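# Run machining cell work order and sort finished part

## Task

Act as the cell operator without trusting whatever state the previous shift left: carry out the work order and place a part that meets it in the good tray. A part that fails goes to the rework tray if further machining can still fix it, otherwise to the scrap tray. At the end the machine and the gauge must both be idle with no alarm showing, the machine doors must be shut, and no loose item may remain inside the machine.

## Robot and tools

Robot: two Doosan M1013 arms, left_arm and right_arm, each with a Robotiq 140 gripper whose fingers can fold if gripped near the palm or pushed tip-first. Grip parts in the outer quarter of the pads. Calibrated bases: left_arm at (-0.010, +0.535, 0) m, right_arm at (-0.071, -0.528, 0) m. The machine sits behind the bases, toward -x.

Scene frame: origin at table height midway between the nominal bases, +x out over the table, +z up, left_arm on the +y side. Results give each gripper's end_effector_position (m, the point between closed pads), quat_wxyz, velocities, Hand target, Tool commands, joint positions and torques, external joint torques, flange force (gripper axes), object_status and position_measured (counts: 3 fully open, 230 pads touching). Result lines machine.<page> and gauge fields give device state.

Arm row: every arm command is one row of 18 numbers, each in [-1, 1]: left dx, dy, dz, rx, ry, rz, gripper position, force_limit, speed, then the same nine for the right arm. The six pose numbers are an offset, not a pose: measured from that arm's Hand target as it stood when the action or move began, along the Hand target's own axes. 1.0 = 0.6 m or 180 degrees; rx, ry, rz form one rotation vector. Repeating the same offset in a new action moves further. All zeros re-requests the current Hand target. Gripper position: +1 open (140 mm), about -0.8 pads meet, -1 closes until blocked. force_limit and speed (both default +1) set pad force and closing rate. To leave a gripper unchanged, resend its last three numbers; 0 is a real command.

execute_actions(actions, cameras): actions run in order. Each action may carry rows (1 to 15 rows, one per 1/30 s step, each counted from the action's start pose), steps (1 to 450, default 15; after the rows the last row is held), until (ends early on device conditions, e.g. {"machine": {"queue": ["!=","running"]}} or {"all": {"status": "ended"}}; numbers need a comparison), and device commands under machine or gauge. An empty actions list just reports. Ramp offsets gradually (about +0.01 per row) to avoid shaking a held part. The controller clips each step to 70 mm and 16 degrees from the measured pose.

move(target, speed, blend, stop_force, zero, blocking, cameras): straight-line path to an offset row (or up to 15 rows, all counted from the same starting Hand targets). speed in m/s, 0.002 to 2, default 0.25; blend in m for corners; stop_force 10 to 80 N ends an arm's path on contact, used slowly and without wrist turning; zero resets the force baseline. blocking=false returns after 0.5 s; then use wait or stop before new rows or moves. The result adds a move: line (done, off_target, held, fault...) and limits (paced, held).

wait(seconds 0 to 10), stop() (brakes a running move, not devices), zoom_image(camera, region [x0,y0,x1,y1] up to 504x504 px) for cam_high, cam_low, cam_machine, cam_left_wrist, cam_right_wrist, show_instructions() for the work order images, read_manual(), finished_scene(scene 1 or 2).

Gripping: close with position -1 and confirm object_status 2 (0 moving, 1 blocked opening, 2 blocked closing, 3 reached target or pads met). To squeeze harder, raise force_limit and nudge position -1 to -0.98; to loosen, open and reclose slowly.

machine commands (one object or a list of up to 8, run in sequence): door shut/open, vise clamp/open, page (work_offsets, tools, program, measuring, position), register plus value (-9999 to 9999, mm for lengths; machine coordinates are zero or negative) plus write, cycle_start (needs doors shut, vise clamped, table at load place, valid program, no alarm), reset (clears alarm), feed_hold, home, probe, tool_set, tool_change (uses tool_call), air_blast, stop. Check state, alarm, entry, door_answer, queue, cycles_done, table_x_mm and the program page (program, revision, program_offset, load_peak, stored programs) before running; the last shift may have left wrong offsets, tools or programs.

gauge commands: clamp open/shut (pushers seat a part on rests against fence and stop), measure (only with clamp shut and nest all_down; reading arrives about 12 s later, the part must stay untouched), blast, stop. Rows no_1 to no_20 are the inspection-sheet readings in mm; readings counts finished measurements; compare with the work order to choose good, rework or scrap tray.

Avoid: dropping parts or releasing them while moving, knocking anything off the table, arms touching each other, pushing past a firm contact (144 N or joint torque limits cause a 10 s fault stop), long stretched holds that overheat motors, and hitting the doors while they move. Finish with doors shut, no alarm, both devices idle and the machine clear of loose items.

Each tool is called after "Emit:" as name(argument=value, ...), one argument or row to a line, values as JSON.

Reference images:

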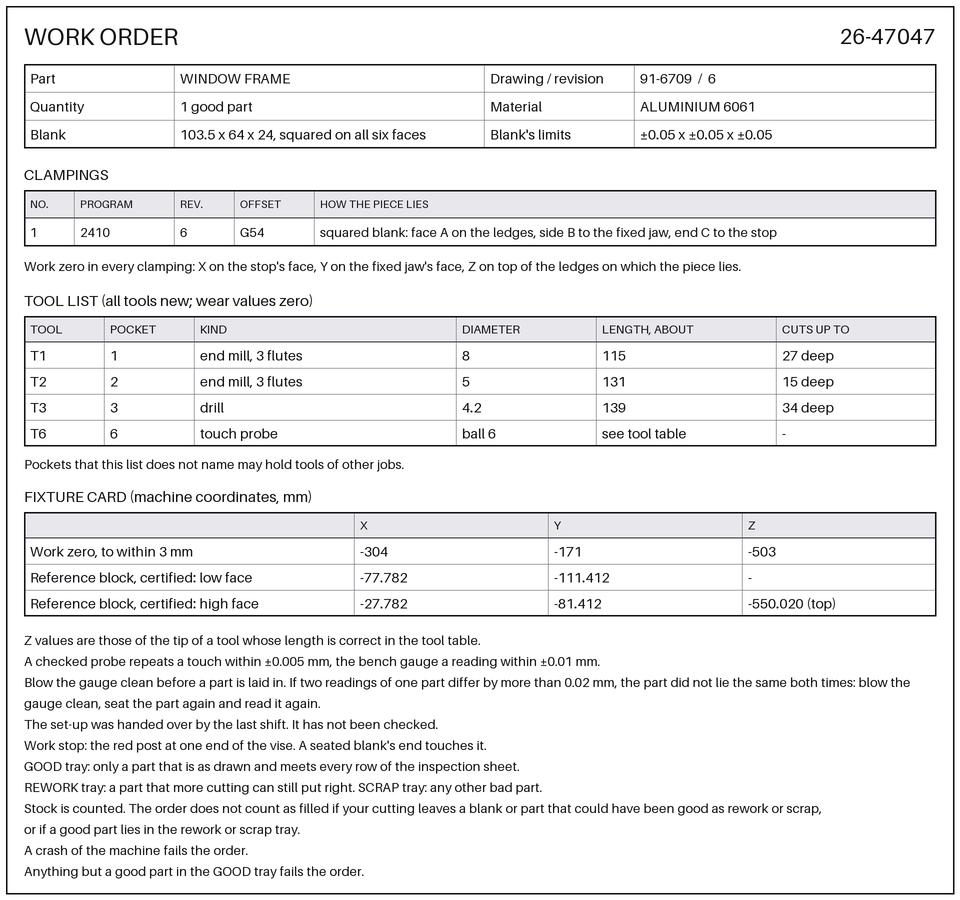

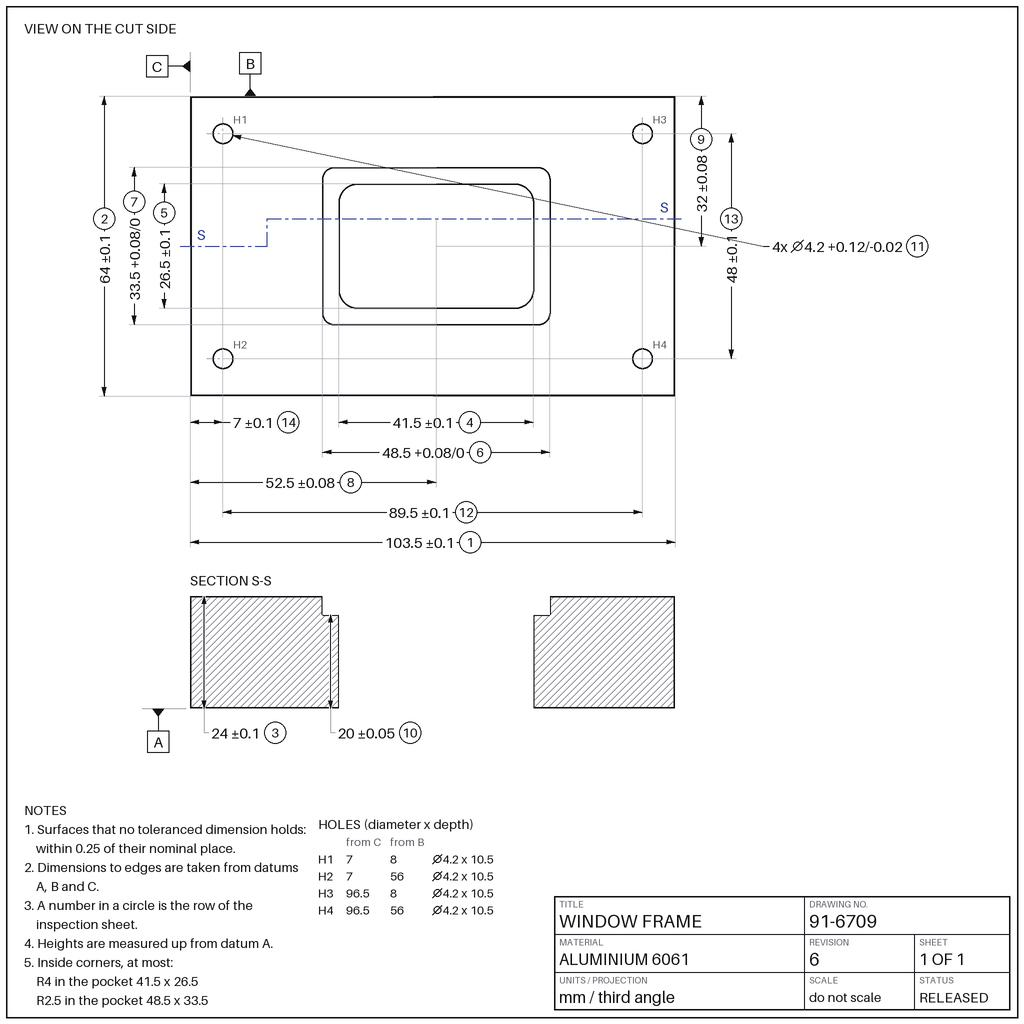

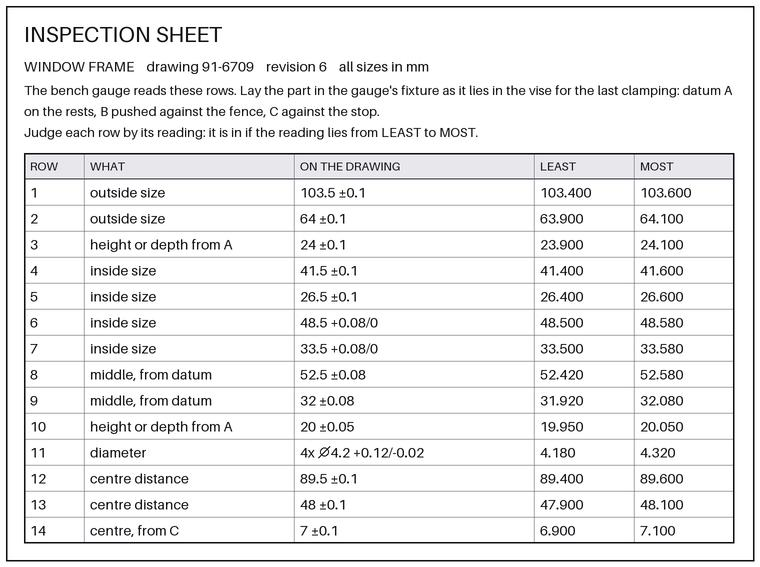

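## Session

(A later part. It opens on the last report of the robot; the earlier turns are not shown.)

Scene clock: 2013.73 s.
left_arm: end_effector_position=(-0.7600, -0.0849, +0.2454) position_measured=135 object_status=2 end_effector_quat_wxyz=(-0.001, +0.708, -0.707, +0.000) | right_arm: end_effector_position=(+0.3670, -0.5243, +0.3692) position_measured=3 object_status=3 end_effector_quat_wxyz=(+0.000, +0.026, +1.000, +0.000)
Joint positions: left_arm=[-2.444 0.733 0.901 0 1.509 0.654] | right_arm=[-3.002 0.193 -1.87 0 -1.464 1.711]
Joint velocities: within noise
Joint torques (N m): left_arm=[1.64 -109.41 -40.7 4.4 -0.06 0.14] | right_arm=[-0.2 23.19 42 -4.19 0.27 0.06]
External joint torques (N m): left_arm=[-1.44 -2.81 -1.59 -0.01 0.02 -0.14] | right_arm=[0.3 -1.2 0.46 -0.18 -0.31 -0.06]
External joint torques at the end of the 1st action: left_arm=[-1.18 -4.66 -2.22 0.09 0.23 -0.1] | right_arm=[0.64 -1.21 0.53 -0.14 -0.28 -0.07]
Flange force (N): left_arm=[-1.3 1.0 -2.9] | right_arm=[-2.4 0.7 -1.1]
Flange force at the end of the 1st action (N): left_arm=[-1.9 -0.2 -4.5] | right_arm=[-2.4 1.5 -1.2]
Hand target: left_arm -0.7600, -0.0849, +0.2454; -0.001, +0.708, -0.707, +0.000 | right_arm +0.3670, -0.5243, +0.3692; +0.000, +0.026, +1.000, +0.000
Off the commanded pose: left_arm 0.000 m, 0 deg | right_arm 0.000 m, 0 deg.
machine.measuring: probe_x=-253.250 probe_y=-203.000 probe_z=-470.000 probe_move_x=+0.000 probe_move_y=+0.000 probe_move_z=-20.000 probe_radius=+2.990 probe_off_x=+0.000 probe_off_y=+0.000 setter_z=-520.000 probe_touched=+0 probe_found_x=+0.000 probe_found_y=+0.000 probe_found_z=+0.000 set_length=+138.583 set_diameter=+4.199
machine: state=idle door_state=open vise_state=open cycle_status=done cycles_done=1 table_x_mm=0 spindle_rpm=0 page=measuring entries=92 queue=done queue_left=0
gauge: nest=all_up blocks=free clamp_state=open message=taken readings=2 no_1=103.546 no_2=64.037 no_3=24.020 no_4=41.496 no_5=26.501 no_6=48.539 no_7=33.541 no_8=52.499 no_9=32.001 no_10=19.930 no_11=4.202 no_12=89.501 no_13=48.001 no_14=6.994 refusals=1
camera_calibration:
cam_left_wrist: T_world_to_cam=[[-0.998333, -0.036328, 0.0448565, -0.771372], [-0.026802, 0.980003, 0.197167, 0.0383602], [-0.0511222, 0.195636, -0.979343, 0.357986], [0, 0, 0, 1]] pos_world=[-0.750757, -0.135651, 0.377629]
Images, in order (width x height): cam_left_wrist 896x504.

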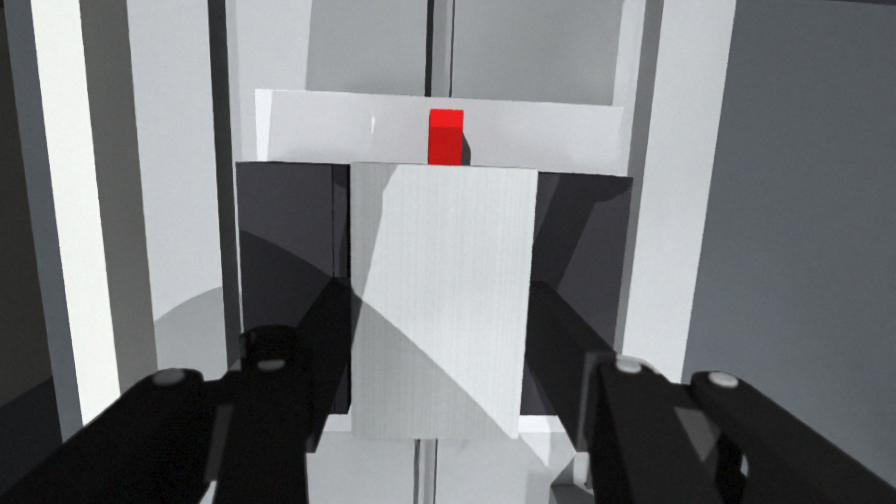

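Emit:
move(
  target=[
    [0,0,-0.06,0,0,0,-1,0,-1,0,0,0,0,0,0,1,1,1],
    [-0.008,-0.35,-0.09,0,0,0,-1,0,-1,0,0,0,0,0,0,1,1,1],
    [-0.0917,-0.5167,-0.29,0,0,0,-1,0,-1,0,0,0,0,0,0,1,1,1],
    [-0.275,-0.9333,-0.3417,0,0,0,-1,0,-1,0,0,0,0,0,0,1,1,1],
  ],
  speed=[0.05,0.15,0.2,0.2],
  blend=[0.005,0.03,0.05,0],
  cameras=["cam_machine"],
)

Emit:
move(
  target=[
    [0.0333,-0.45,0,0,0,0,-1,0,-1,0,0,0,0,0,0,1,1,1],
    [0.1333,-0.95,0,0,0,0,-1,0,-1,0,0,0,0,0,0,1,1,1],
  ],
  speed=0.2,
  blend=[0.05,0],
  cameras=["cam_left_wrist"],
)

Scene clock: 2040.63 s.
left_arm: end_effector_position=(-0.2005, +0.0805, +0.4513) position_measured=135 object_status=2 end_effector_quat_wxyz=(-0.001, +0.708, -0.707, +0.000) | right_arm: end_effector_position=(+0.3670, -0.5243, +0.3692) position_measured=3 object_status=3 end_effector_quat_wxyz=(+0.000, +0.026, +1.000, +0.000)
Joint positions: left_arm=[-1.995 -0.108 1.652 0.001 1.599 1.103] | right_arm=[-3.002 0.193 -1.87 0 -1.464 1.711]
Joint velocities: within noise
Joint torques (N m): left_arm=[0.57 -34.6 -46.53 4.14 -0.12 0.04] | right_arm=[-0.38 23.07 42.03 -4.18 0.23 0.07]
External joint torques (N m): left_arm=[-0.48 3.22 3.76 0.28 0.06 -0.04] | right_arm=[0.44 -0.99 0.51 -0.19 -0.27 -0.07]
Flange force (N): left_arm=[-0.6 0.9 6.6] | right_arm=[-2.1 1.0 -1.2]
Hand target: left_arm -0.2005, +0.0805, +0.4513; -0.001, +0.708, -0.707, +0.000 | right_arm +0.3670, -0.5243, +0.3692; +0.000, +0.026, +1.000, +0.000
Off the commanded pose: left_arm 0.000 m, 0 deg | right_arm 0.000 m, 0 deg.
machine.measuring: probe_x=-253.250 probe_y=-203.000 probe_z=-470.000 probe_move_x=+0.000 probe_move_y=+0.000 probe_move_z=-20.000 probe_radius=+2.990 probe_off_x=+0.000 probe_off_y=+0.000 setter_z=-520.000 probe_touched=+0 probe_found_x=+0.000 probe_found_y=+0.000 probe_found_z=+0.000 set_length=+138.583 set_diameter=+4.199
machine: state=idle door_state=open vise_state=open cycle_status=done cycles_done=1 table_x_mm=0 spindle_rpm=0 page=measuring entries=92 queue=done queue_left=0
gauge: nest=all_up blocks=free clamp_state=open message=taken readings=2 no_1=103.546 no_2=64.037 no_3=24.020 no_4=41.496 no_5=26.501 no_6=48.539 no_7=33.541 no_8=52.499 no_9=32.001 no_10=19.930 no_11=4.202 no_12=89.501 no_13=48.001 no_14=6.994 refusals=1
move: done
Images, in order (width x height): cam_machine 896x504.

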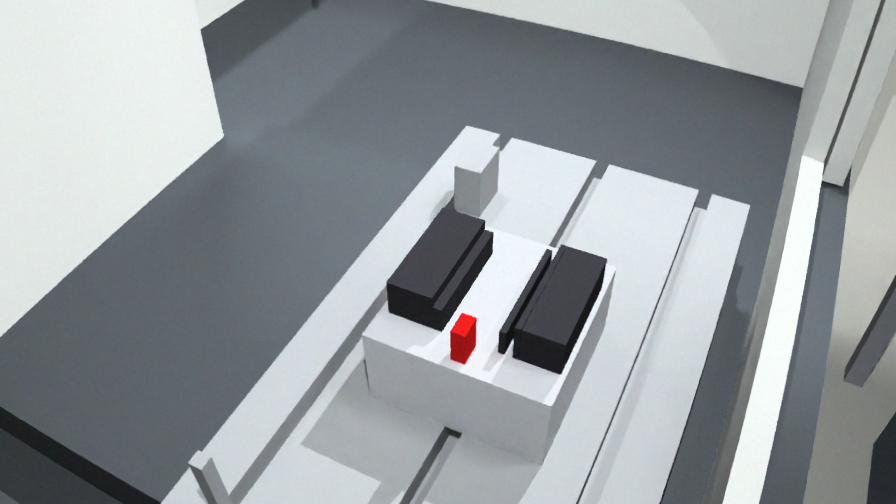

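Scene clock: 2043.90 s.
left_arm: end_effector_position=(+0.3695, +0.0012, +0.4520) position_measured=135 object_status=2 end_effector_quat_wxyz=(-0.001, +0.708, -0.707, +0.000) | right_arm: end_effector_position=(+0.3670, -0.5243, +0.3692) position_measured=3 object_status=3 end_effector_quat_wxyz=(+0.000, +0.026, +1.000, +0.000)
Joint positions: left_arm=[-0.964 0.155 1.381 0.002 1.606 2.135] | right_arm=[-3.002 0.193 -1.87 0 -1.464 1.711]
Joint velocities: within noise
Joint torques (N m): left_arm=[0.95 -62.95 -46.38 4.17 -0.15 0.14] | right_arm=[-0.39 23.22 42.03 -4.19 0.24 0.06]
External joint torques (N m): left_arm=[-0.93 4.01 3.57 0.2 0.09 -0.14] | right_arm=[0.42 -1.24 0.42 -0.17 -0.29 -0.06]
Flange force (N): left_arm=[0.7 1.5 6.3] | right_arm=[-2.4 1.0 -1.0]
Hand target: left_arm +0.3696, +0.0012, +0.4520; -0.001, +0.708, -0.707, +0.000 | right_arm +0.3670, -0.5243, +0.3692; +0.000, +0.026, +1.000, +0.000
Off the commanded pose: left_arm 0.000 m, 0 deg | right_arm 0.000 m, 0 deg.
machine.measuring: probe_x=-253.250 probe_y=-203.000 probe_z=-470.000 probe_move_x=+0.000 probe_move_y=+0.000 probe_move_z=-20.000 probe_radius=+2.990 probe_off_x=+0.000 probe_off_y=+0.000 setter_z=-520.000 probe_touched=+0 probe_found_x=+0.000 probe_found_y=+0.000 probe_found_z=+0.000 set_length=+138.583 set_diameter=+4.199
machine: state=idle door_state=open vise_state=open cycle_status=done cycles_done=1 table_x_mm=0 spindle_rpm=0 page=measuring entries=92 queue=done queue_left=0
gauge: nest=all_up blocks=free clamp_state=open message=taken readings=2 no_1=103.546 no_2=64.037 no_3=24.020 no_4=41.496 no_5=26.501 no_6=48.539 no_7=33.541 no_8=52.499 no_9=32.001 no_10=19.930 no_11=4.202 no_12=89.501 no_13=48.001 no_14=6.994 refusals=1
move: done
camera_calibration:
cam_left_wrist: T_world_to_cam=[[-0.998336, -0.0362248, 0.0448773, 0.350199], [-0.0266969, 0.980007, 0.197161, -0.0565133], [-0.0511223, 0.195635, -0.979343, 0.601222], [0, 0, 0, 1]] pos_world=[0.378843, -0.0495507, 0.584229]
Images, in order (width x height): cam_left_wrist 896x504.

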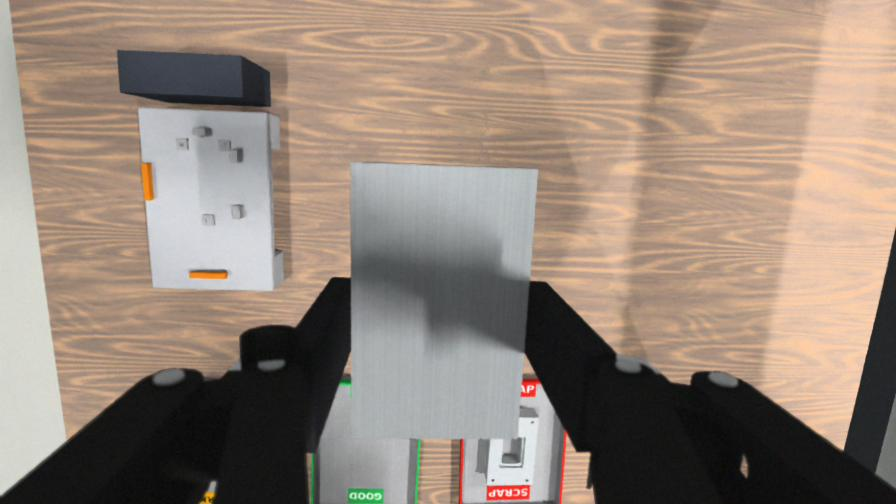

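Emit:
move(
  target=[
    [0.0263,-0.421,0.25,0,0,0,-1,0,-1,0,0,0,0,0,0,1,1,1],
    [0.0263,-0.421,0.555,0,0,0,-1,0,-1,0,0,0,0,0,0,1,1,1],
  ],
  speed=[0.2,0.1],
  blend=[0.05,0],
  cameras=["cam_left_wrist"],
)

Emit:
move(
  target=[0,0,0.06,0,0,0,-1,0,-1,0,0,0,0,0,0,1,1,1],
  speed=0.012,
  stop_force=10,
  cameras=["cam_left_wrist"],
)

Scene clock: 2060.23 s.
left_arm: end_effector_position=(+0.6226, -0.0139, +0.1194) position_measured=135 object_status=2 end_effector_quat_wxyz=(-0.001, +0.708, -0.707, +0.000) | right_arm: end_effector_position=(+0.3670, -0.5243, +0.3692) position_measured=3 object_status=3 end_effector_quat_wxyz=(+0.000, +0.026, +1.000, +0.000)
Joint positions: left_arm=[-0.714 0.555 1.436 0.002 1.151 2.383] | right_arm=[-3.002 0.193 -1.87 0 -1.464 1.711]
Joint velocities: within noise
Joint torques (N m): left_arm=[0.55 -99.72 -42.13 3.81 -0.17 0.11] | right_arm=[-0.29 23.38 42.01 -4.24 0.24 0.08]
External joint torques (N m): left_arm=[-0.69 5.26 2.99 0.17 0.11 -0.11] | right_arm=[0.31 -1.34 0.5 -0.13 -0.28 -0.08]
Flange force (N): left_arm=[1.1 0.2 5.9] | right_arm=[-2.7 0.7 -1.1]
Hand target: left_arm +0.6226, -0.0139, +0.1193; -0.001, +0.708, -0.707, +0.000 | right_arm +0.3670, -0.5243, +0.3692; +0.000, +0.026, +1.000, +0.000
Off the commanded pose: left_arm 0.000 m, 0 deg | right_arm 0.000 m, 0 deg.
machine.measuring: probe_x=-253.250 probe_y=-203.000 probe_z=-470.000 probe_move_x=+0.000 probe_move_y=+0.000 probe_move_z=-20.000 probe_radius=+2.990 probe_off_x=+0.000 probe_off_y=+0.000 setter_z=-520.000 probe_touched=+0 probe_found_x=+0.000 probe_found_y=+0.000 probe_found_z=+0.000 set_length=+138.583 set_diameter=+4.199
machine: state=idle door_state=open vise_state=open cycle_status=done cycles_done=1 table_x_mm=0 spindle_rpm=0 page=measuring entries=92 queue=done queue_left=0
gauge: nest=all_up blocks=free clamp_state=open message=taken readings=2 no_1=103.546 no_2=64.037 no_3=24.020 no_4=41.496 no_5=26.501 no_6=48.539 no_7=33.541 no_8=52.499 no_9=32.001 no_10=19.930 no_11=4.202 no_12=89.501 no_13=48.001 no_14=6.994 refusals=1
move: done
camera_calibration:
cam_left_wrist: T_world_to_cam=[[-0.998338, -0.036303, 0.0447599, 0.617283], [-0.0267966, 0.980004, 0.197164, 0.0306796], [-0.0510226, 0.195637, -0.979348, 0.291324], [0, 0, 0, 1]] pos_world=[0.631943, -0.0646506, 0.251629]
Images, in order (width x height): cam_left_wrist 896x504.

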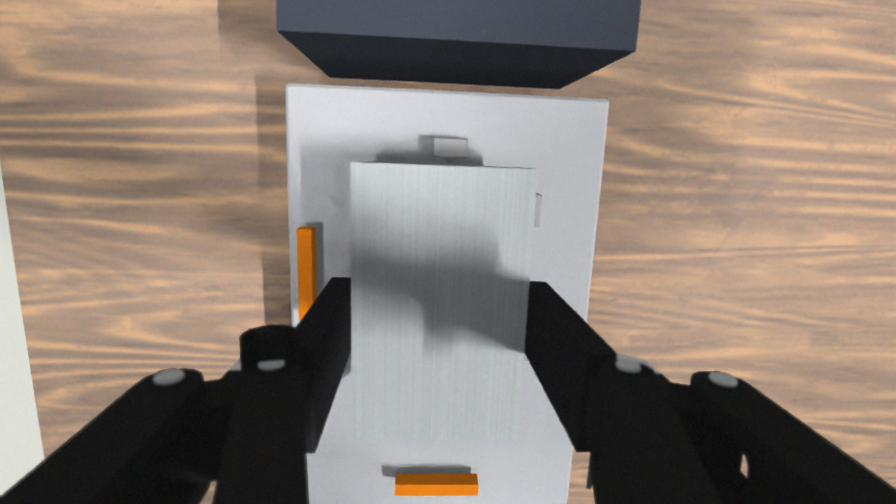

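Scene clock: 2062.47 s.
left_arm: end_effector_position=(+0.6227, -0.0139, +0.0996) position_measured=135 object_status=2 end_effector_quat_wxyz=(-0.001, +0.708, -0.707, +0.000) | right_arm: end_effector_position=(+0.3670, -0.5243, +0.3692) position_measured=3 object_status=3 end_effector_quat_wxyz=(+0.000, +0.026, +1.000, +0.000)
Joint positions: left_arm=[-0.714 0.568 1.452 0.002 1.121 2.383] | right_arm=[-3.002 0.193 -1.87 0 -1.464 1.711]
Joint velocities: within noise
Joint torques (N m): left_arm=[1.61 -78.6 -33.02 3.93 -2.23 0.09] | right_arm=[-0.36 23.31 42.06 -4.2 0.24 0.06]
External joint torques (N m): left_arm=[-1.6 -15.76 -5.24 -0.04 2.19 -0.09] | right_arm=[0.31 -1.23 0.47 -0.18 -0.29 -0.06]
Flange force (N): left_arm=[-3.9 7.5 -18.7] | right_arm=[-2.5 0.7 -1.1]
Hand target: left_arm +0.6227, -0.0139, +0.0996; -0.001, +0.708, -0.707, +0.000 (not the last commanded pose) | right_arm +0.3670, -0.5243, +0.3692; +0.000, +0.026, +1.000, +0.000
Off the commanded pose: left_arm 0.016 m, 0 deg | right_arm 0.000 m, 0 deg.
machine.measuring: probe_x=-253.250 probe_y=-203.000 probe_z=-470.000 probe_move_x=+0.000 probe_move_y=+0.000 probe_move_z=-20.000 probe_radius=+2.990 probe_off_x=+0.000 probe_off_y=+0.000 setter_z=-520.000 probe_touched=+0 probe_found_x=+0.000 probe_found_y=+0.000 probe_found_z=+0.000 set_length=+138.583 set_diameter=+4.199
machine: state=idle door_state=open vise_state=open cycle_status=done cycles_done=1 table_x_mm=0 spindle_rpm=0 page=measuring entries=92 queue=done queue_left=0
gauge: nest=some_down blocks=free clamp_state=open message=taken readings=2 no_1=103.546 no_2=64.037 no_3=24.020 no_4=41.496 no_5=26.501 no_6=48.539 no_7=33.541 no_8=52.499 no_9=32.001 no_10=19.930 no_11=4.202 no_12=89.501 no_13=48.001 no_14=6.994 refusals=1
move: contact (left_arm)
camera_calibration:
cam_left_wrist: T_world_to_cam=[[-0.998338, -0.036303, 0.0447599, 0.618169], [-0.0267966, 0.980004, 0.197164, 0.0345834], [-0.0510226, 0.195637, -0.979348, 0.271933], [0, 0, 0, 1]] pos_world=[0.631943, -0.0646506, 0.231829]
Images, in order (width x height): cam_left_wrist 896x504.

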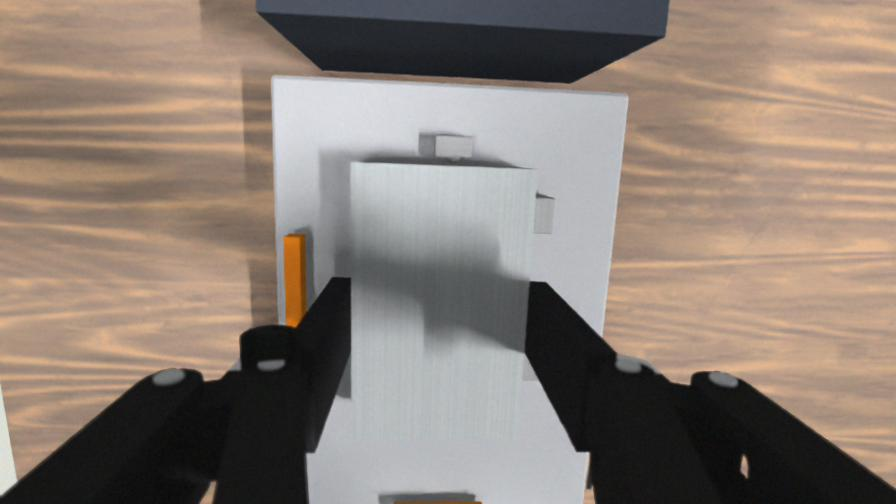

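Emit:
execute_actions(
  actions=[
    {"rows":[[0,0,-0.001,0,0,0,-1,0,-1,0,0,0,0,0,0,1,1,1]],"steps":20},
    {"rows":[[0,0,0,0,0,0,0.3,0,-1,0,0,0,0,0,0,1,1,1]],"steps":40},
  ],
  cameras=[],
)

Emit:
move(
  target=[0,0,-0.2,0,0,0,0.3,0,-1,0,0,0,0,0,0,1,1,1],
  speed=0.15,
  cameras=[],
)

Emit:
execute_actions(
  actions=[
    {"gauge":{"clamp":"shut"},"steps":150,"until":{"gauge":{"clamp_state":"shut"}}},
    {"gauge":{"clamp":"open"},"steps":120,"until":{"gauge":{"clamp_state":"open"}}},
    {"steps":20},
    {"gauge":{"clamp":"shut"},"steps":150,"until":{"gauge":{"clamp_state":"shut"}}},
    {"steps":20},
    {"gauge":{"measure":true},"steps":430,"until":{"gauge":{"readings":[">",2]}}},
  ],
  cameras=["cam_left_wrist"],
)

Scene clock: 2078.30 s.
left_arm: end_effector_position=(+0.6227, -0.0139, +0.1003) position_measured=91 object_status=3 end_effector_quat_wxyz=(-0.001, +0.708, -0.707, +0.000) | right_arm: end_effector_position=(+0.3670, -0.5243, +0.3692) position_measured=3 object_status=3 end_effector_quat_wxyz=(+0.000, +0.026, +1.000, +0.000)
Joint positions: left_arm=[-0.714 0.568 1.452 0.002 1.122 2.383] | right_arm=[-3.002 0.193 -1.87 0 -1.464 1.711]
Joint velocities: within noise
Joint torques (N m): left_arm=[0.89 -96.74 -39.76 3.73 -0.15 0.07] | right_arm=[-0.26 23.37 42.07 -4.21 0.25 0.04]
External joint torques (N m): left_arm=[-1 2.33 1.45 0.17 0.1 -0.07] | right_arm=[0.28 -1.34 0.45 -0.16 -0.29 -0.04]
External joint torques at the end of the 1st action: left_arm=[-0.63 5.18 3.71 0.17 0.16 -0.1] | right_arm=[0.38 -1.32 0.57 -0.16 -0.27 -0.1]
Flange force (N): left_arm=[0.9 0.9 2.7] | right_arm=[-2.7 0.7 -1.0]
Flange force at the end of the 1st action (N): left_arm=[-0.2 1.6 6.4] | right_arm=[-2.8 0.8 -1.2]
Hand target: left_arm +0.6227, -0.0139, +0.1002; -0.001, +0.708, -0.707, +0.000 | right_arm +0.3670, -0.5243, +0.3692; +0.000, +0.026, +1.000, +0.000
Off the commanded pose: left_arm 0.000 m, 0 deg | right_arm 0.000 m, 0 deg.
machine.measuring: probe_x=-253.250 probe_y=-203.000 probe_z=-470.000 probe_move_x=+0.000 probe_move_y=+0.000 probe_move_z=-20.000 probe_radius=+2.990 probe_off_x=+0.000 probe_off_y=+0.000 setter_z=-520.000 probe_touched=+0 probe_found_x=+0.000 probe_found_y=+0.000 probe_found_z=+0.000 set_length=+138.583 set_diameter=+4.199
machine: state=idle door_state=open vise_state=open cycle_status=done cycles_done=1 table_x_mm=0 spindle_rpm=0 page=measuring entries=92 queue=done queue_left=0
gauge: nest=some_down blocks=free clamp_state=open message=taken readings=2 no_1=103.546 no_2=64.037 no_3=24.020 no_4=41.496 no_5=26.501 no_6=48.539 no_7=33.541 no_8=52.499 no_9=32.001 no_10=19.930 no_11=4.202 no_12=89.501 no_13=48.001 no_14=6.994 refusals=1
No camera images: "cameras" was empty.

Scene clock: 2079.43 s.
left_arm: end_effector_position=(+0.6225, -0.0140, +0.2203) position_measured=91 object_status=3 end_effector_quat_wxyz=(-0.001, +0.708, -0.707, +0.000) | right_arm: end_effector_position=(+0.3670, -0.5243, +0.3692) position_measured=3 object_status=3 end_effector_quat_wxyz=(+0.000, +0.026, +1.000, +0.000)
Joint positions: left_arm=[-0.714 0.499 1.332 0.002 1.31 2.383] | right_arm=[-3.002 0.193 -1.87 0 -1.464 1.711]
Joint velocities: within noise
Joint torques (N m): left_arm=[0.5 -93.05 -43.01 4.06 -0.12 0.11] | right_arm=[-0.6 23.14 41.97 -4.22 0.23 0.08]
External joint torques (N m): left_arm=[-0.6 2.23 1.99 0.12 0.07 -0.11] | right_arm=[0.63 -1.13 0.51 -0.14 -0.27 -0.08]
Flange force (N): left_arm=[-0.2 1.6 3.2] | right_arm=[-2.3 1.4 -1.1]
Hand target: left_arm +0.6225, -0.0141, +0.2202; -0.001, +0.708, -0.707, +0.000 | right_arm +0.3670, -0.5243, +0.3692; +0.000, +0.026, +1.000, +0.000
Off the commanded pose: left_arm 0.000 m, 0 deg | right_arm 0.000 m, 0 deg.
machine.measuring: probe_x=-253.250 probe_y=-203.000 probe_z=-470.000 probe_move_x=+0.000 probe_move_y=+0.000 probe_move_z=-20.000 probe_radius=+2.990 probe_off_x=+0.000 probe_off_y=+0.000 setter_z=-520.000 probe_touched=+0 probe_found_x=+0.000 probe_found_y=+0.000 probe_found_z=+0.000 set_length=+138.583 set_diameter=+4.199
machine: state=idle door_state=open vise_state=open cycle_status=done cycles_done=1 table_x_mm=0 spindle_rpm=0 page=measuring entries=92 queue=done queue_left=0
gauge: nest=some_down blocks=free clamp_state=open message=taken readings=2 no_1=103.546 no_2=64.037 no_3=24.020 no_4=41.496 no_5=26.501 no_6=48.539 no_7=33.541 no_8=52.499 no_9=32.001 no_10=19.930 no_11=4.202 no_12=89.501 no_13=48.001 no_14=6.994 refusals=1
move: done
No camera images: "cameras" was empty.

Scene clock: 2102.57 s.
left_arm: end_effector_position=(+0.6225, -0.0141, +0.2202) position_measured=91 object_status=3 end_effector_quat_wxyz=(-0.001, +0.708, -0.707, +0.000) | right_arm: end_effector_position=(+0.3670, -0.5243, +0.3692) position_measured=3 object_status=3 end_effector_quat_wxyz=(+0.000, +0.026, +1.000, +0.000)
Joint positions: left_arm=[-0.714 0.499 1.332 0.002 1.31 2.383] | right_arm=[-3.002 0.193 -1.87 0 -1.464 1.711]
Joint velocities: within noise
Joint torques (N m): left_arm=[0.67 -92.61 -42.9 4.05 -0.2 0.13] | right_arm=[-0.46 23.37 41.99 -4.17 0.24 0.07]
External joint torques (N m): left_arm=[-0.84 1.45 1.72 0.13 0.15 -0.13] | right_arm=[0.41 -1.31 0.44 -0.18 -0.28 -0.07]
External joint torques at the end of the 2nd action: left_arm=[-0.96 1.89 1.67 0.09 0.08 -0.14] | right_arm=[0.47 -1.19 0.51 -0.16 -0.29 -0.08]
External joint torques at the end of the 3rd action: left_arm=[-0.76 1.3 1.57 0.15 0.06 -0.15] | right_arm=[0.65 -1.26 0.65 -0.17 -0.26 -0.07]
External joint torques at the end of the 4th action: left_arm=[-0.77 2.07 1.53 0.17 0.13 -0.12] | right_arm=[0.46 -1.38 0.62 -0.16 -0.27 -0.09]
External joint torques at the end of the 5th action: left_arm=[-0.77 1.28 1.55 0.15 0.13 -0.14] | right_arm=[0.54 -1.3 0.58 -0.17 -0.3 -0.09]
Flange force (N): left_arm=[-0.4 2.2 2.4] | right_arm=[-2.6 0.9 -1.0]
Flange force at the end of the 2nd action (N): left_arm=[0.3 1.7 2.7] | right_arm=[-2.5 1.0 -1.2]
Flange force at the end of the 3rd action (N): left_arm=[-0.4 2.1 2.3] | right_arm=[-2.7 1.5 -1.3]
Flange force at the end of the 4th action (N): left_arm=[0.5 1.0 2.5] | right_arm=[-2.9 1.0 -1.3]
Flange force at the end of the 5th action (N): left_arm=[-0.3 2.0 2.2] | right_arm=[-2.7 1.2 -1.3]
Hand target: left_arm +0.6225, -0.0141, +0.2202; -0.001, +0.708, -0.707, +0.000 | right_arm +0.3670, -0.5243, +0.3692; +0.000, +0.026, +1.000, +0.000
Tool commands: left_gripper/position=+0.3 left_gripper/force_limit=+0.0 left_gripper/speed=-1.0 right_gripper/position=+1.0 right_gripper/force_limit=+1.0 right_gripper/speed=+1.0
Off the commanded pose: left_arm 0.000 m, 0 deg | right_arm 0.000 m, 0 deg.
machine.measuring: probe_x=-253.250 probe_y=-203.000 probe_z=-470.000 probe_move_x=+0.000 probe_move_y=+0.000 probe_move_z=-20.000 probe_radius=+2.990 probe_off_x=+0.000 probe_off_y=+0.000 setter_z=-520.000 probe_touched=+0 probe_found_x=+0.000 probe_found_y=+0.000 probe_found_z=+0.000 set_length=+138.583 set_diameter=+4.199
machine: state=idle door_state=open vise_state=open cycle_status=done cycles_done=1 table_x_mm=0 spindle_rpm=0 page=measuring entries=92 queue=done queue_left=0
gauge: nest=all_down blocks=all clamp_state=shut message=taken readings=3 no_1=103.453 no_2=64.042 no_3=23.974 no_4=41.501 no_5=26.497 no_6=48.540 no_7=33.540 no_8=52.487 no_9=32.009 no_10=20.000 no_11=4.201 no_12=89.501 no_13=47.999 no_14=6.988 refusals=1
camera_calibration:
cam_left_wrist: T_world_to_cam=[[-0.998338, -0.036303, 0.0447599, 0.612568], [-0.0267966, 0.980004, 0.197164, 0.010898], [-0.0510226, 0.195637, -0.979348, 0.390051], [0, 0, 0, 1]] pos_world=[0.631743, -0.0647506, 0.352429]
Images, in order (width x height): cam_left_wrist 896x504.

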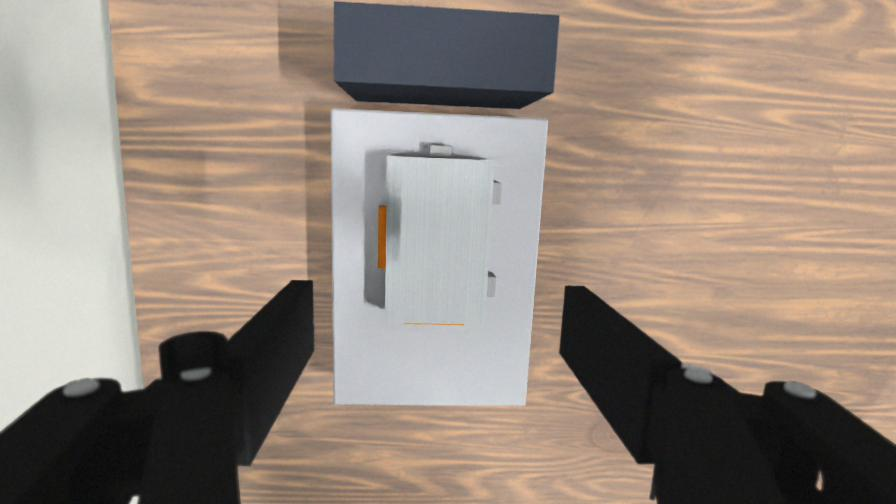

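Emit:
execute_actions(
  actions=[
    {"gauge":{"clamp":"open"},"machine":{"door":"shut"},"steps":150,"until":{"gauge":{"clamp_state":"open"},"machine":{"door_state":"shut"}}},
  ],
  cameras=[],
)

Emit:
move(
  target=[
    [0.005,0.005,0.12,0,0,0,0.3,0,-1,0,0,0,0,0,0,1,1,1],
    [0.001,0.005,0.1987,0,0,0,0.3,0,-1,0,0,0,0,0,0,1,1,1],
  ],
  speed=[0.12,0.05],
  cameras=[],
)

Emit:
execute_actions(
  actions=[
    {"rows":[[0,0,0,0,0,0,-1,0,-1,0,0,0,0,0,0,1,1,1]],"steps":60},
    {"steps":15},
  ],
  cameras=[],
)

Emit:
move(
  target=[
    [0,0,-0.05,0,0,0,-1,0,-1,0,0,0,0,0,0,1,1,1],
    [0,0,-0.25,0,0,0,-1,0,-1,0,0,0,0,0,0,1,1,1],
    [-0.586,0.2925,-0.3,0,0,0,-1,0,-1,0,0,0,0,0,0,1,1,1],
    [-0.586,0.2925,-0.05,0,0,0,-1,0,-1,0,0,0,0,0,0,1,1,1],
  ],
  speed=[0.05,0.15,0.2,0.12],
  blend=[0.01,0.05,0.05,0],
  cameras=["cam_left_wrist"],
)

Scene clock: 2131.97 s.
left_arm: end_effector_position=(+0.6225, -0.0141, +0.2202) position_measured=91 object_status=3 end_effector_quat_wxyz=(-0.001, +0.708, -0.707, +0.000) | right_arm: end_effector_position=(+0.3670, -0.5243, +0.3692) position_measured=3 object_status=3 end_effector_quat_wxyz=(+0.000, +0.026, +1.000, +0.000)
Joint positions: left_arm=[-0.714 0.499 1.332 0.002 1.31 2.383] | right_arm=[-3.002 0.193 -1.87 0 -1.464 1.711]
Joint velocities: within noise
Joint torques (N m): left_arm=[0.88 -92.75 -42.79 4.04 -0.18 0.16] | right_arm=[-0.47 23.23 42.03 -4.19 0.22 0.06]
External joint torques (N m): left_arm=[-0.79 1.37 1.5 0.17 0.12 -0.16] | right_arm=[0.47 -1.28 0.33 -0.16 -0.27 -0.06]
Flange force (N): left_arm=[-0.1 1.8 2.2] | right_arm=[-2.4 1.1 -0.8]
Hand target: left_arm +0.6225, -0.0141, +0.2202; -0.001, +0.708, -0.707, +0.000 | right_arm +0.3670, -0.5243, +0.3692; +0.000, +0.026, +1.000, +0.000
Tool commands: left_gripper/position=+0.3 left_gripper/force_limit=+0.0 left_gripper/speed=-1.0 right_gripper/position=+1.0 right_gripper/force_limit=+1.0 right_gripper/speed=+1.0
Off the commanded pose: left_arm 0.000 m, 0 deg | right_arm 0.000 m, 0 deg.
machine.measuring: probe_x=-253.250 probe_y=-203.000 probe_z=-470.000 probe_move_x=+0.000 probe_move_y=+0.000 probe_move_z=-20.000 probe_radius=+2.990 probe_off_x=+0.000 probe_off_y=+0.000 setter_z=-520.000 probe_touched=+0 probe_found_x=+0.000 probe_found_y=+0.000 probe_found_z=+0.000 set_length=+138.583 set_diameter=+4.199
machine: state=idle door_state=shut vise_state=open cycle_status=done cycles_done=1 table_x_mm=0 spindle_rpm=0 page=measuring entries=92 queue=done queue_left=0
gauge: nest=all_down blocks=all clamp_state=open message=taken readings=3 no_1=103.453 no_2=64.042 no_3=23.974 no_4=41.501 no_5=26.497 no_6=48.540 no_7=33.540 no_8=52.487 no_9=32.009 no_10=20.000 no_11=4.201 no_12=89.501 no_13=47.999 no_14=6.988 refusals=1
No camera images: "cameras" was empty.

Scene clock: 2133.83 s.
left_arm: end_effector_position=(+0.6197, -0.0145, +0.1010) position_measured=91 object_status=3 end_effector_quat_wxyz=(-0.001, +0.708, -0.707, +0.000) | right_arm: end_effector_position=(+0.3670, -0.5243, +0.3692) position_measured=3 object_status=3 end_effector_quat_wxyz=(+0.000, +0.026, +1.000, +0.000)
Joint positions: left_arm=[-0.717 0.565 1.456 0.002 1.121 2.38] | right_arm=[-3.002 0.193 -1.87 0 -1.464 1.711]
Joint velocities: within noise
Joint torques (N m): left_arm=[0.65 -96.35 -40.03 3.8 -0.14 0.06] | right_arm=[-0.38 23.33 42.07 -4.18 0.25 0.06]
External joint torques (N m): left_arm=[-0.63 1.66 1.53 0.12 0.09 -0.06] | right_arm=[0.4 -1.34 0.38 -0.18 -0.3 -0.06]
Flange force (N): left_arm=[-0.2 1.5 2.3] | right_arm=[-2.5 0.9 -0.9]
Hand target: left_arm +0.6197, -0.0145, +0.1010; -0.001, +0.708, -0.707, +0.000 | right_arm +0.3670, -0.5243, +0.3692; +0.000, +0.026, +1.000, +0.000
Off the commanded pose: left_arm 0.000 m, 0 deg | right_arm 0.000 m, 0 deg.
machine.measuring: probe_x=-253.250 probe_y=-203.000 probe_z=-470.000 probe_move_x=+0.000 probe_move_y=+0.000 probe_move_z=-20.000 probe_radius=+2.990 probe_off_x=+0.000 probe_off_y=+0.000 setter_z=-520.000 probe_touched=+0 probe_found_x=+0.000 probe_found_y=+0.000 probe_found_z=+0.000 set_length=+138.583 set_diameter=+4.199
machine: state=idle door_state=shut vise_state=open cycle_status=done cycles_done=1 table_x_mm=0 spindle_rpm=0 page=measuring entries=92 queue=done queue_left=0
gauge: nest=all_down blocks=all clamp_state=open message=taken readings=3 no_1=103.453 no_2=64.042 no_3=23.974 no_4=41.501 no_5=26.497 no_6=48.540 no_7=33.540 no_8=52.487 no_9=32.009 no_10=20.000 no_11=4.201 no_12=89.501 no_13=47.999 no_14=6.988 refusals=1
move: done
No camera images: "cameras" was empty.

Scene clock: 2136.53 s.
left_arm: end_effector_position=(+0.6197, -0.0145, +0.1010) position_measured=135 object_status=2 end_effector_quat_wxyz=(-0.001, +0.708, -0.707, +0.000) | right_arm: end_effector_position=(+0.3670, -0.5243, +0.3692) position_measured=3 object_status=3 end_effector_quat_wxyz=(+0.000, +0.026, +1.000, +0.000)
Joint positions: left_arm=[-0.717 0.565 1.456 0.002 1.121 2.38] | right_arm=[-3.002 0.193 -1.87 0 -1.464 1.711]
Joint velocities: within noise
Joint torques (N m): left_arm=[1.48 -83.56 -34.7 3.78 -1.63 -0.24] | right_arm=[-0.34 23.28 42.02 -4.2 0.24 0.08]
External joint torques (N m): left_arm=[-1.55 -10.95 -3.84 0.14 1.58 0.24] | right_arm=[0.38 -1.32 0.37 -0.14 -0.29 -0.08]
External joint torques at the end of the 1st action: left_arm=[-1.41 -11 -3.99 0.17 1.55 0.23] | right_arm=[0.51 -1.48 0.35 -0.15 -0.29 -0.05]
Flange force (N): left_arm=[-2.3 5.0 -13.3] | right_arm=[-2.5 0.8 -0.9]
Flange force at the end of the 1st action (N): left_arm=[-2.2 4.7 -13.4] | right_arm=[-2.7 1.2 -0.8]
Hand target: left_arm +0.6197, -0.0145, +0.1010; -0.001, +0.708, -0.707, +0.000 | right_arm +0.3670, -0.5243, +0.3692; +0.000, +0.026, +1.000, +0.000
Off the commanded pose: left_arm 0.000 m, 0 deg | right_arm 0.000 m, 0 deg.
machine.measuring: probe_x=-253.250 probe_y=-203.000 probe_z=-470.000 probe_move_x=+0.000 probe_move_y=+0.000 probe_move_z=-20.000 probe_radius=+2.990 probe_off_x=+0.000 probe_off_y=+0.000 setter_z=-520.000 probe_touched=+0 probe_found_x=+0.000 probe_found_y=+0.000 probe_found_z=+0.000 set_length=+138.583 set_diameter=+4.199
machine: state=idle door_state=shut vise_state=open cycle_status=done cycles_done=1 table_x_mm=0 spindle_rpm=0 page=measuring entries=92 queue=done queue_left=0
gauge: nest=some_down blocks=stop clamp_state=open message=taken readings=3 no_1=103.453 no_2=64.042 no_3=23.974 no_4=41.501 no_5=26.497 no_6=48.540 no_7=33.540 no_8=52.487 no_9=32.009 no_10=20.000 no_11=4.201 no_12=89.501 no_13=47.999 no_14=6.988 refusals=1
No camera images: "cameras" was empty.

Scene clock: 2141.47 s.
left_arm: end_effector_position=(+0.4437, +0.3368, +0.1311) position_measured=135 object_status=2 end_effector_quat_wxyz=(-0.001, +0.707, -0.707, +0.000) | right_arm: end_effector_position=(+0.3670, -0.5243, +0.3692) position_measured=3 object_status=3 end_effector_quat_wxyz=(+0.000, +0.026, +1.000, +0.000)
Joint positions: left_arm=[-0.44 0.045 2.11 0.002 0.986 2.657] | right_arm=[-3.002 0.193 -1.87 0 -1.464 1.711]
Joint velocities: within noise
Joint torques (N m): left_arm=[0.79 -44.1 -39.15 3.47 -0.21 0.14] | right_arm=[-0.42 23.44 42.04 -4.22 0.24 0.06]
External joint torques (N m): left_arm=[-0.88 3.93 3.35 0.16 0.16 -0.14] | right_arm=[0.48 -1.49 0.35 -0.13 -0.28 -0.06]
Flange force (N): left_arm=[2.1 0.4 7.2] | right_arm=[-2.7 1.1 -0.8]
Hand target: left_arm +0.4437, +0.3368, +0.1311; -0.001, +0.708, -0.707, +0.000 | right_arm +0.3670, -0.5243, +0.3692; +0.000, +0.026, +1.000, +0.000
Off the commanded pose: left_arm 0.000 m, 0 deg | right_arm 0.000 m, 0 deg.
machine.measuring: probe_x=-253.250 probe_y=-203.000 probe_z=-470.000 probe_move_x=+0.000 probe_move_y=+0.000 probe_move_z=-20.000 probe_radius=+2.990 probe_off_x=+0.000 probe_off_y=+0.000 setter_z=-520.000 probe_touched=+0 probe_found_x=+0.000 probe_found_y=+0.000 probe_found_z=+0.000 set_length=+138.583 set_diameter=+4.199
machine: state=idle door_state=shut vise_state=open cycle_status=done cycles_done=1 table_x_mm=0 spindle_rpm=0 page=measuring entries=92 queue=done queue_left=0
gauge: nest=all_up blocks=free clamp_state=open message=taken readings=3 no_1=103.453 no_2=64.042 no_3=23.974 no_4=41.501 no_5=26.497 no_6=48.540 no_7=33.540 no_8=52.487 no_9=32.009 no_10=20.000 no_11=4.201 no_12=89.501 no_13=47.999 no_14=6.988 refusals=1
move: done
camera_calibration:
cam_left_wrist: T_world_to_cam=[[-0.998341, -0.0362052, 0.0447796, 0.450756], [-0.026697, 0.980008, 0.197159, -0.320274], [-0.0510226, 0.195636, -0.979348, 0.225118], [0, 0, 0, 1]] pos_world=[0.452944, 0.286149, 0.263429]
Images, in order (width x height): cam_left_wrist 896x504.

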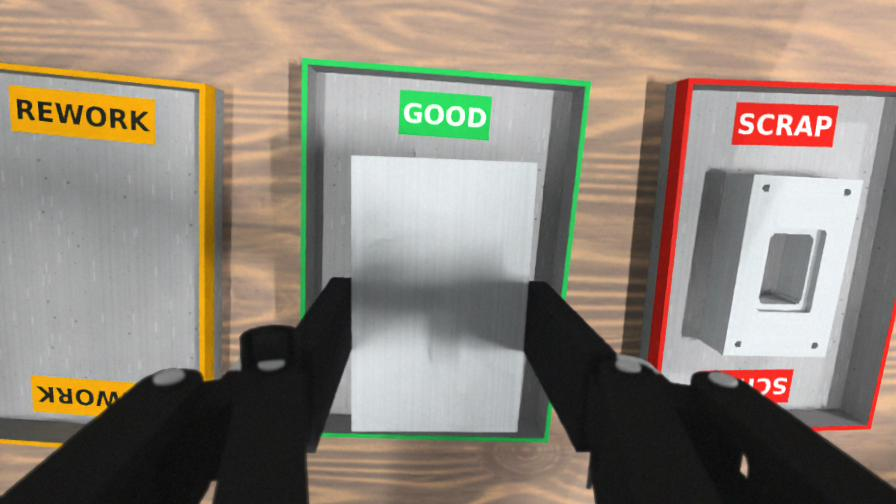

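Emit:
move(
  target=[
    [-0.008,0.002,0.08,0,0,0,-1,0,-1,0,0,0,0,0,0,1,1,1],
    [-0.008,0.002,0.16,0,0,0,-1,0,-1,0,0,0,0,0,0,1,1,1],
  ],
  speed=[0.06,0.012],
  stop_force=10,
  cameras=["cam_left_wrist"],
)

Scene clock: 2154.60 s.
left_arm: end_effector_position=(+0.4427, +0.3417, +0.0522) position_measured=135 object_status=2 end_effector_quat_wxyz=(-0.001, +0.708, -0.707, +0.000) | right_arm: end_effector_position=(+0.3670, -0.5243, +0.3692) position_measured=3 object_status=3 end_effector_quat_wxyz=(+0.000, +0.026, +1.000, +0.000)
Joint positions: left_arm=[-0.433 0.134 2.189 0.002 0.817 2.664] | right_arm=[-3.002 0.193 -1.87 0 -1.464 1.711]
Joint velocities: within noise
Joint torques (N m): left_arm=[1.65 -35.61 -27.12 3.39 -2.21 -0.12] | right_arm=[-0.51 23.38 42.09 -4.2 0.22 0.06]
External joint torques (N m): left_arm=[-1.75 -9.37 -4.13 -0.22 2.17 0.12] | right_arm=[0.6 -1.38 0.46 -0.17 -0.26 -0.06]
Flange force (N): left_arm=[0.7 6.8 -20.8] | right_arm=[-2.7 1.4 -1.0]
Hand target: left_arm +0.4427, +0.3417, +0.0522; -0.001, +0.708, -0.707, +0.000 (not the last commanded pose) | right_arm +0.3670, -0.5243, +0.3692; +0.000, +0.026, +1.000, +0.000
Off the commanded pose: left_arm 0.017 m, 0 deg | right_arm 0.000 m, 0 deg.
machine.measuring: probe_x=-253.250 probe_y=-203.000 probe_z=-470.000 probe_move_x=+0.000 probe_move_y=+0.000 probe_move_z=-20.000 probe_radius=+2.990 probe_off_x=+0.000 probe_off_y=+0.000 setter_z=-520.000 probe_touched=+0 probe_found_x=+0.000 probe_found_y=+0.000 probe_found_z=+0.000 set_length=+138.583 set_diameter=+4.199
machine: state=idle door_state=shut vise_state=open cycle_status=done cycles_done=1 table_x_mm=0 spindle_rpm=0 page=measuring entries=92 queue=done queue_left=0
gauge: nest=all_up blocks=free clamp_state=open message=taken readings=3 no_1=103.453 no_2=64.042 no_3=23.974 no_4=41.501 no_5=26.497 no_6=48.540 no_7=33.540 no_8=52.487 no_9=32.009 no_10=20.000 no_11=4.201 no_12=89.501 no_13=47.999 no_14=6.988 refusals=1
move: contact (left_arm); path passed 1 of 2 targets
camera_calibration:
cam_left_wrist: T_world_to_cam=[[-0.998341, -0.0362052, 0.0447796, 0.453469], [-0.026697, 0.980008, 0.197159, -0.309429], [-0.0510226, 0.195636, -0.979348, 0.146759], [0, 0, 0, 1]] pos_world=[0.451944, 0.290949, 0.184429]
Images, in order (width x height): cam_left_wrist 896x504.

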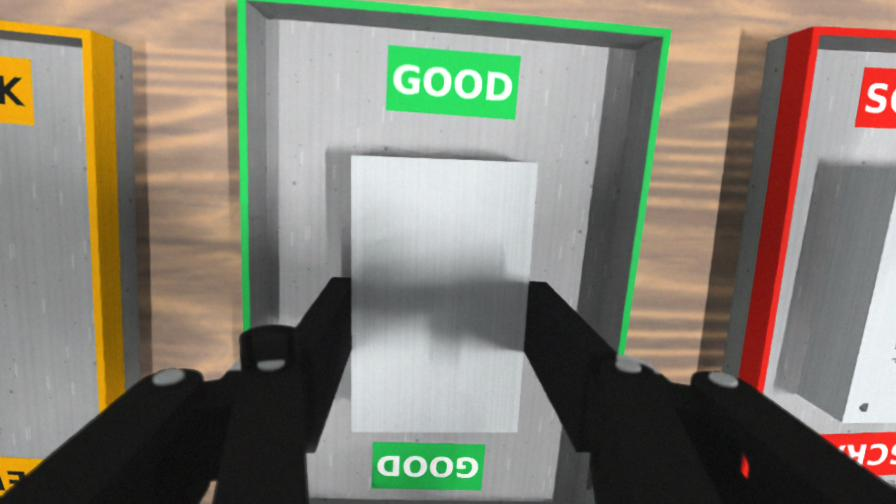

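Emit:
execute_actions(
  actions=[
    {"rows":[[0,0,-0.001,0,0,0,-1,0,-1,0,0,0,0,0,0,1,1,1]],"steps":20},
    {"rows":[[0,0,0,0,0,0,0.15,0,-1,0,0,0,0,0,0,1,1,1]],"steps":30},
  ],
  cameras=[],
)

Emit:
move(
  target=[0,0,-0.45,0,0,0,0.15,0,-1,0,0,0,0,0,0,1,1,1],
  speed=0.15,
  cameras=["cam_high","cam_left_wrist","cam_machine"],
)

Scene clock: 2166.67 s.
left_arm: end_effector_position=(+0.4427, +0.3417, +0.0528) position_measured=110 object_status=3 end_effector_quat_wxyz=(-0.001, +0.708, -0.707, +0.000) | right_arm: end_effector_position=(+0.3670, -0.5243, +0.3692) position_measured=3 object_status=3 end_effector_quat_wxyz=(+0.000, +0.026, +1.000, +0.000)
Joint positions: left_arm=[-0.433 0.134 2.189 0.002 0.819 2.664] | right_arm=[-3.002 0.193 -1.87 0 -1.464 1.711]
Joint velocities: within noise
Joint torques (N m): left_arm=[0.74 -46.37 -32.63 3.03 -0.15 0.16] | right_arm=[-0.22 23.48 42.04 -4.22 0.27 0.09]
External joint torques (N m): left_arm=[-0.93 1.86 1.47 0.14 0.11 -0.16] | right_arm=[0.21 -1.28 0.61 -0.15 -0.3 -0.09]
External joint torques at the end of the 1st action: left_arm=[-0.41 3.5 3.28 0.1 0.08 -0.18] | right_arm=[0.39 -1.16 0.54 -0.19 -0.3 -0.04]
Flange force (N): left_arm=[2.1 0.9 3.5] | right_arm=[-2.8 0.4 -1.3]
Flange force at the end of the 1st action (N): left_arm=[0.8 1.1 7.3] | right_arm=[-2.4 0.9 -1.2]
Hand target: left_arm +0.4427, +0.3417, +0.0528; -0.001, +0.708, -0.707, +0.000 | right_arm +0.3670, -0.5243, +0.3692; +0.000, +0.026, +1.000, +0.000
Off the commanded pose: left_arm 0.000 m, 0 deg | right_arm 0.000 m, 0 deg.
machine.measuring: probe_x=-253.250 probe_y=-203.000 probe_z=-470.000 probe_move_x=+0.000 probe_move_y=+0.000 probe_move_z=-20.000 probe_radius=+2.990 probe_off_x=+0.000 probe_off_y=+0.000 setter_z=-520.000 probe_touched=+0 probe_found_x=+0.000 probe_found_y=+0.000 probe_found_z=+0.000 set_length=+138.583 set_diameter=+4.199
machine: state=idle door_state=shut vise_state=open cycle_status=done cycles_done=1 table_x_mm=0 spindle_rpm=0 page=measuring entries=92 queue=done queue_left=0
gauge: nest=all_up blocks=free clamp_state=open message=taken readings=3 no_1=103.453 no_2=64.042 no_3=23.974 no_4=41.501 no_5=26.497 no_6=48.540 no_7=33.540 no_8=52.487 no_9=32.009 no_10=20.000 no_11=4.201 no_12=89.501 no_13=47.999 no_14=6.988 refusals=1
No camera images: "cameras" was empty.

Scene clock: 2168.80 s.
left_arm: end_effector_position=(+0.4423, +0.3414, +0.3228) position_measured=110 object_status=3 end_effector_quat_wxyz=(-0.001, +0.707, -0.707, +0.000) | right_arm: end_effector_position=(+0.3670, -0.5243, +0.3692) position_measured=3 object_status=3 end_effector_quat_wxyz=(+0.000, +0.026, +1.000, +0.000)
Joint positions: left_arm=[-0.433 -0.091 1.868 0.002 1.364 2.665] | right_arm=[-3.002 0.193 -1.87 0 -1.464 1.711]
Joint velocities: within noise
Joint torques (N m): left_arm=[0.86 -33.25 -43.25 4.08 -0.15 0.13] | right_arm=[-0.34 23.27 42.09 -4.2 0.25 0.06]
External joint torques (N m): left_arm=[-1.01 1.44 1.61 0.14 0.12 -0.13] | right_arm=[0.38 -1.17 0.48 -0.17 -0.29 -0.06]
Flange force (N): left_arm=[2.1 1.1 2.7] | right_arm=[-2.4 0.9 -1.1]
Hand target: left_arm +0.4423, +0.3414, +0.3228; -0.001, +0.708, -0.707, +0.000 | right_arm +0.3670, -0.5243, +0.3692; +0.000, +0.026, +1.000, +0.000
Off the commanded pose: left_arm 0.000 m, 0 deg | right_arm 0.000 m, 0 deg.
machine.measuring: probe_x=-253.250 probe_y=-203.000 probe_z=-470.000 probe_move_x=+0.000 probe_move_y=+0.000 probe_move_z=-20.000 probe_radius=+2.990 probe_off_x=+0.000 probe_off_y=+0.000 setter_z=-520.000 probe_touched=+0 probe_found_x=+0.000 probe_found_y=+0.000 probe_found_z=+0.000 set_length=+138.583 set_diameter=+4.199
machine: state=idle door_state=shut vise_state=open cycle_status=done cycles_done=1 table_x_mm=0 spindle_rpm=0 page=measuring entries=92 queue=done queue_left=0
gauge: nest=all_up blocks=free clamp_state=open message=taken readings=3 no_1=103.453 no_2=64.042 no_3=23.974 no_4=41.501 no_5=26.497 no_6=48.540 no_7=33.540 no_8=52.487 no_9=32.009 no_10=20.000 no_11=4.201 no_12=89.501 no_13=47.999 no_14=6.988 refusals=1
move: done
camera_calibration:
cam_left_wrist: T_world_to_cam=[[-0.99834, -0.0362071, 0.0447832, 0.44094], [-0.0267031, 0.980027, 0.197063, -0.362455], [-0.0510238, 0.19554, -0.979368, 0.411846], [0, 0, 0, 1]] pos_world=[0.451544, 0.290649, 0.455028]
Images, in order (width x height): cam_high 896x504, cam_machine 896x504, cam_left_wrist 896x504.

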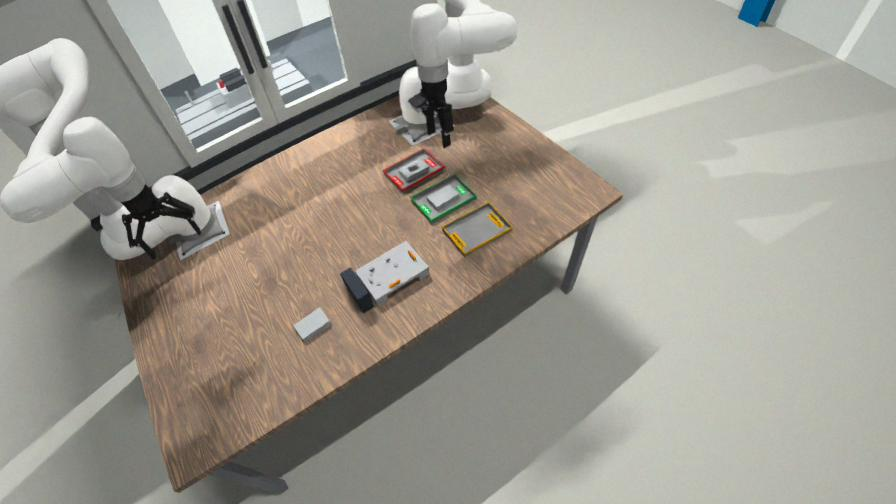

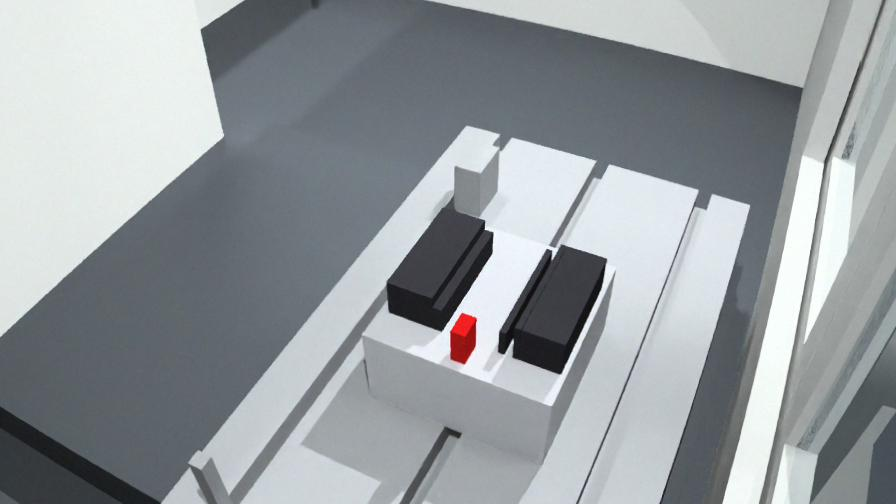

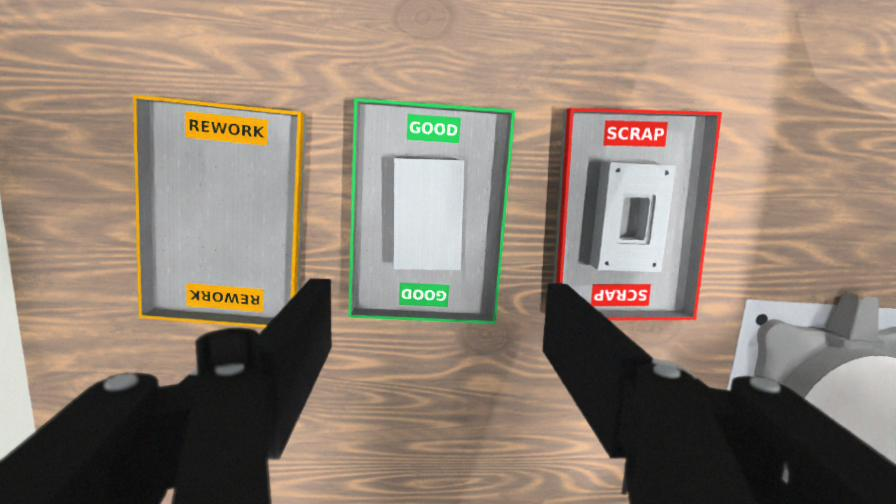

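Emit:
finished_scene(
  scene=1,
)

The scene is finished: the task was done.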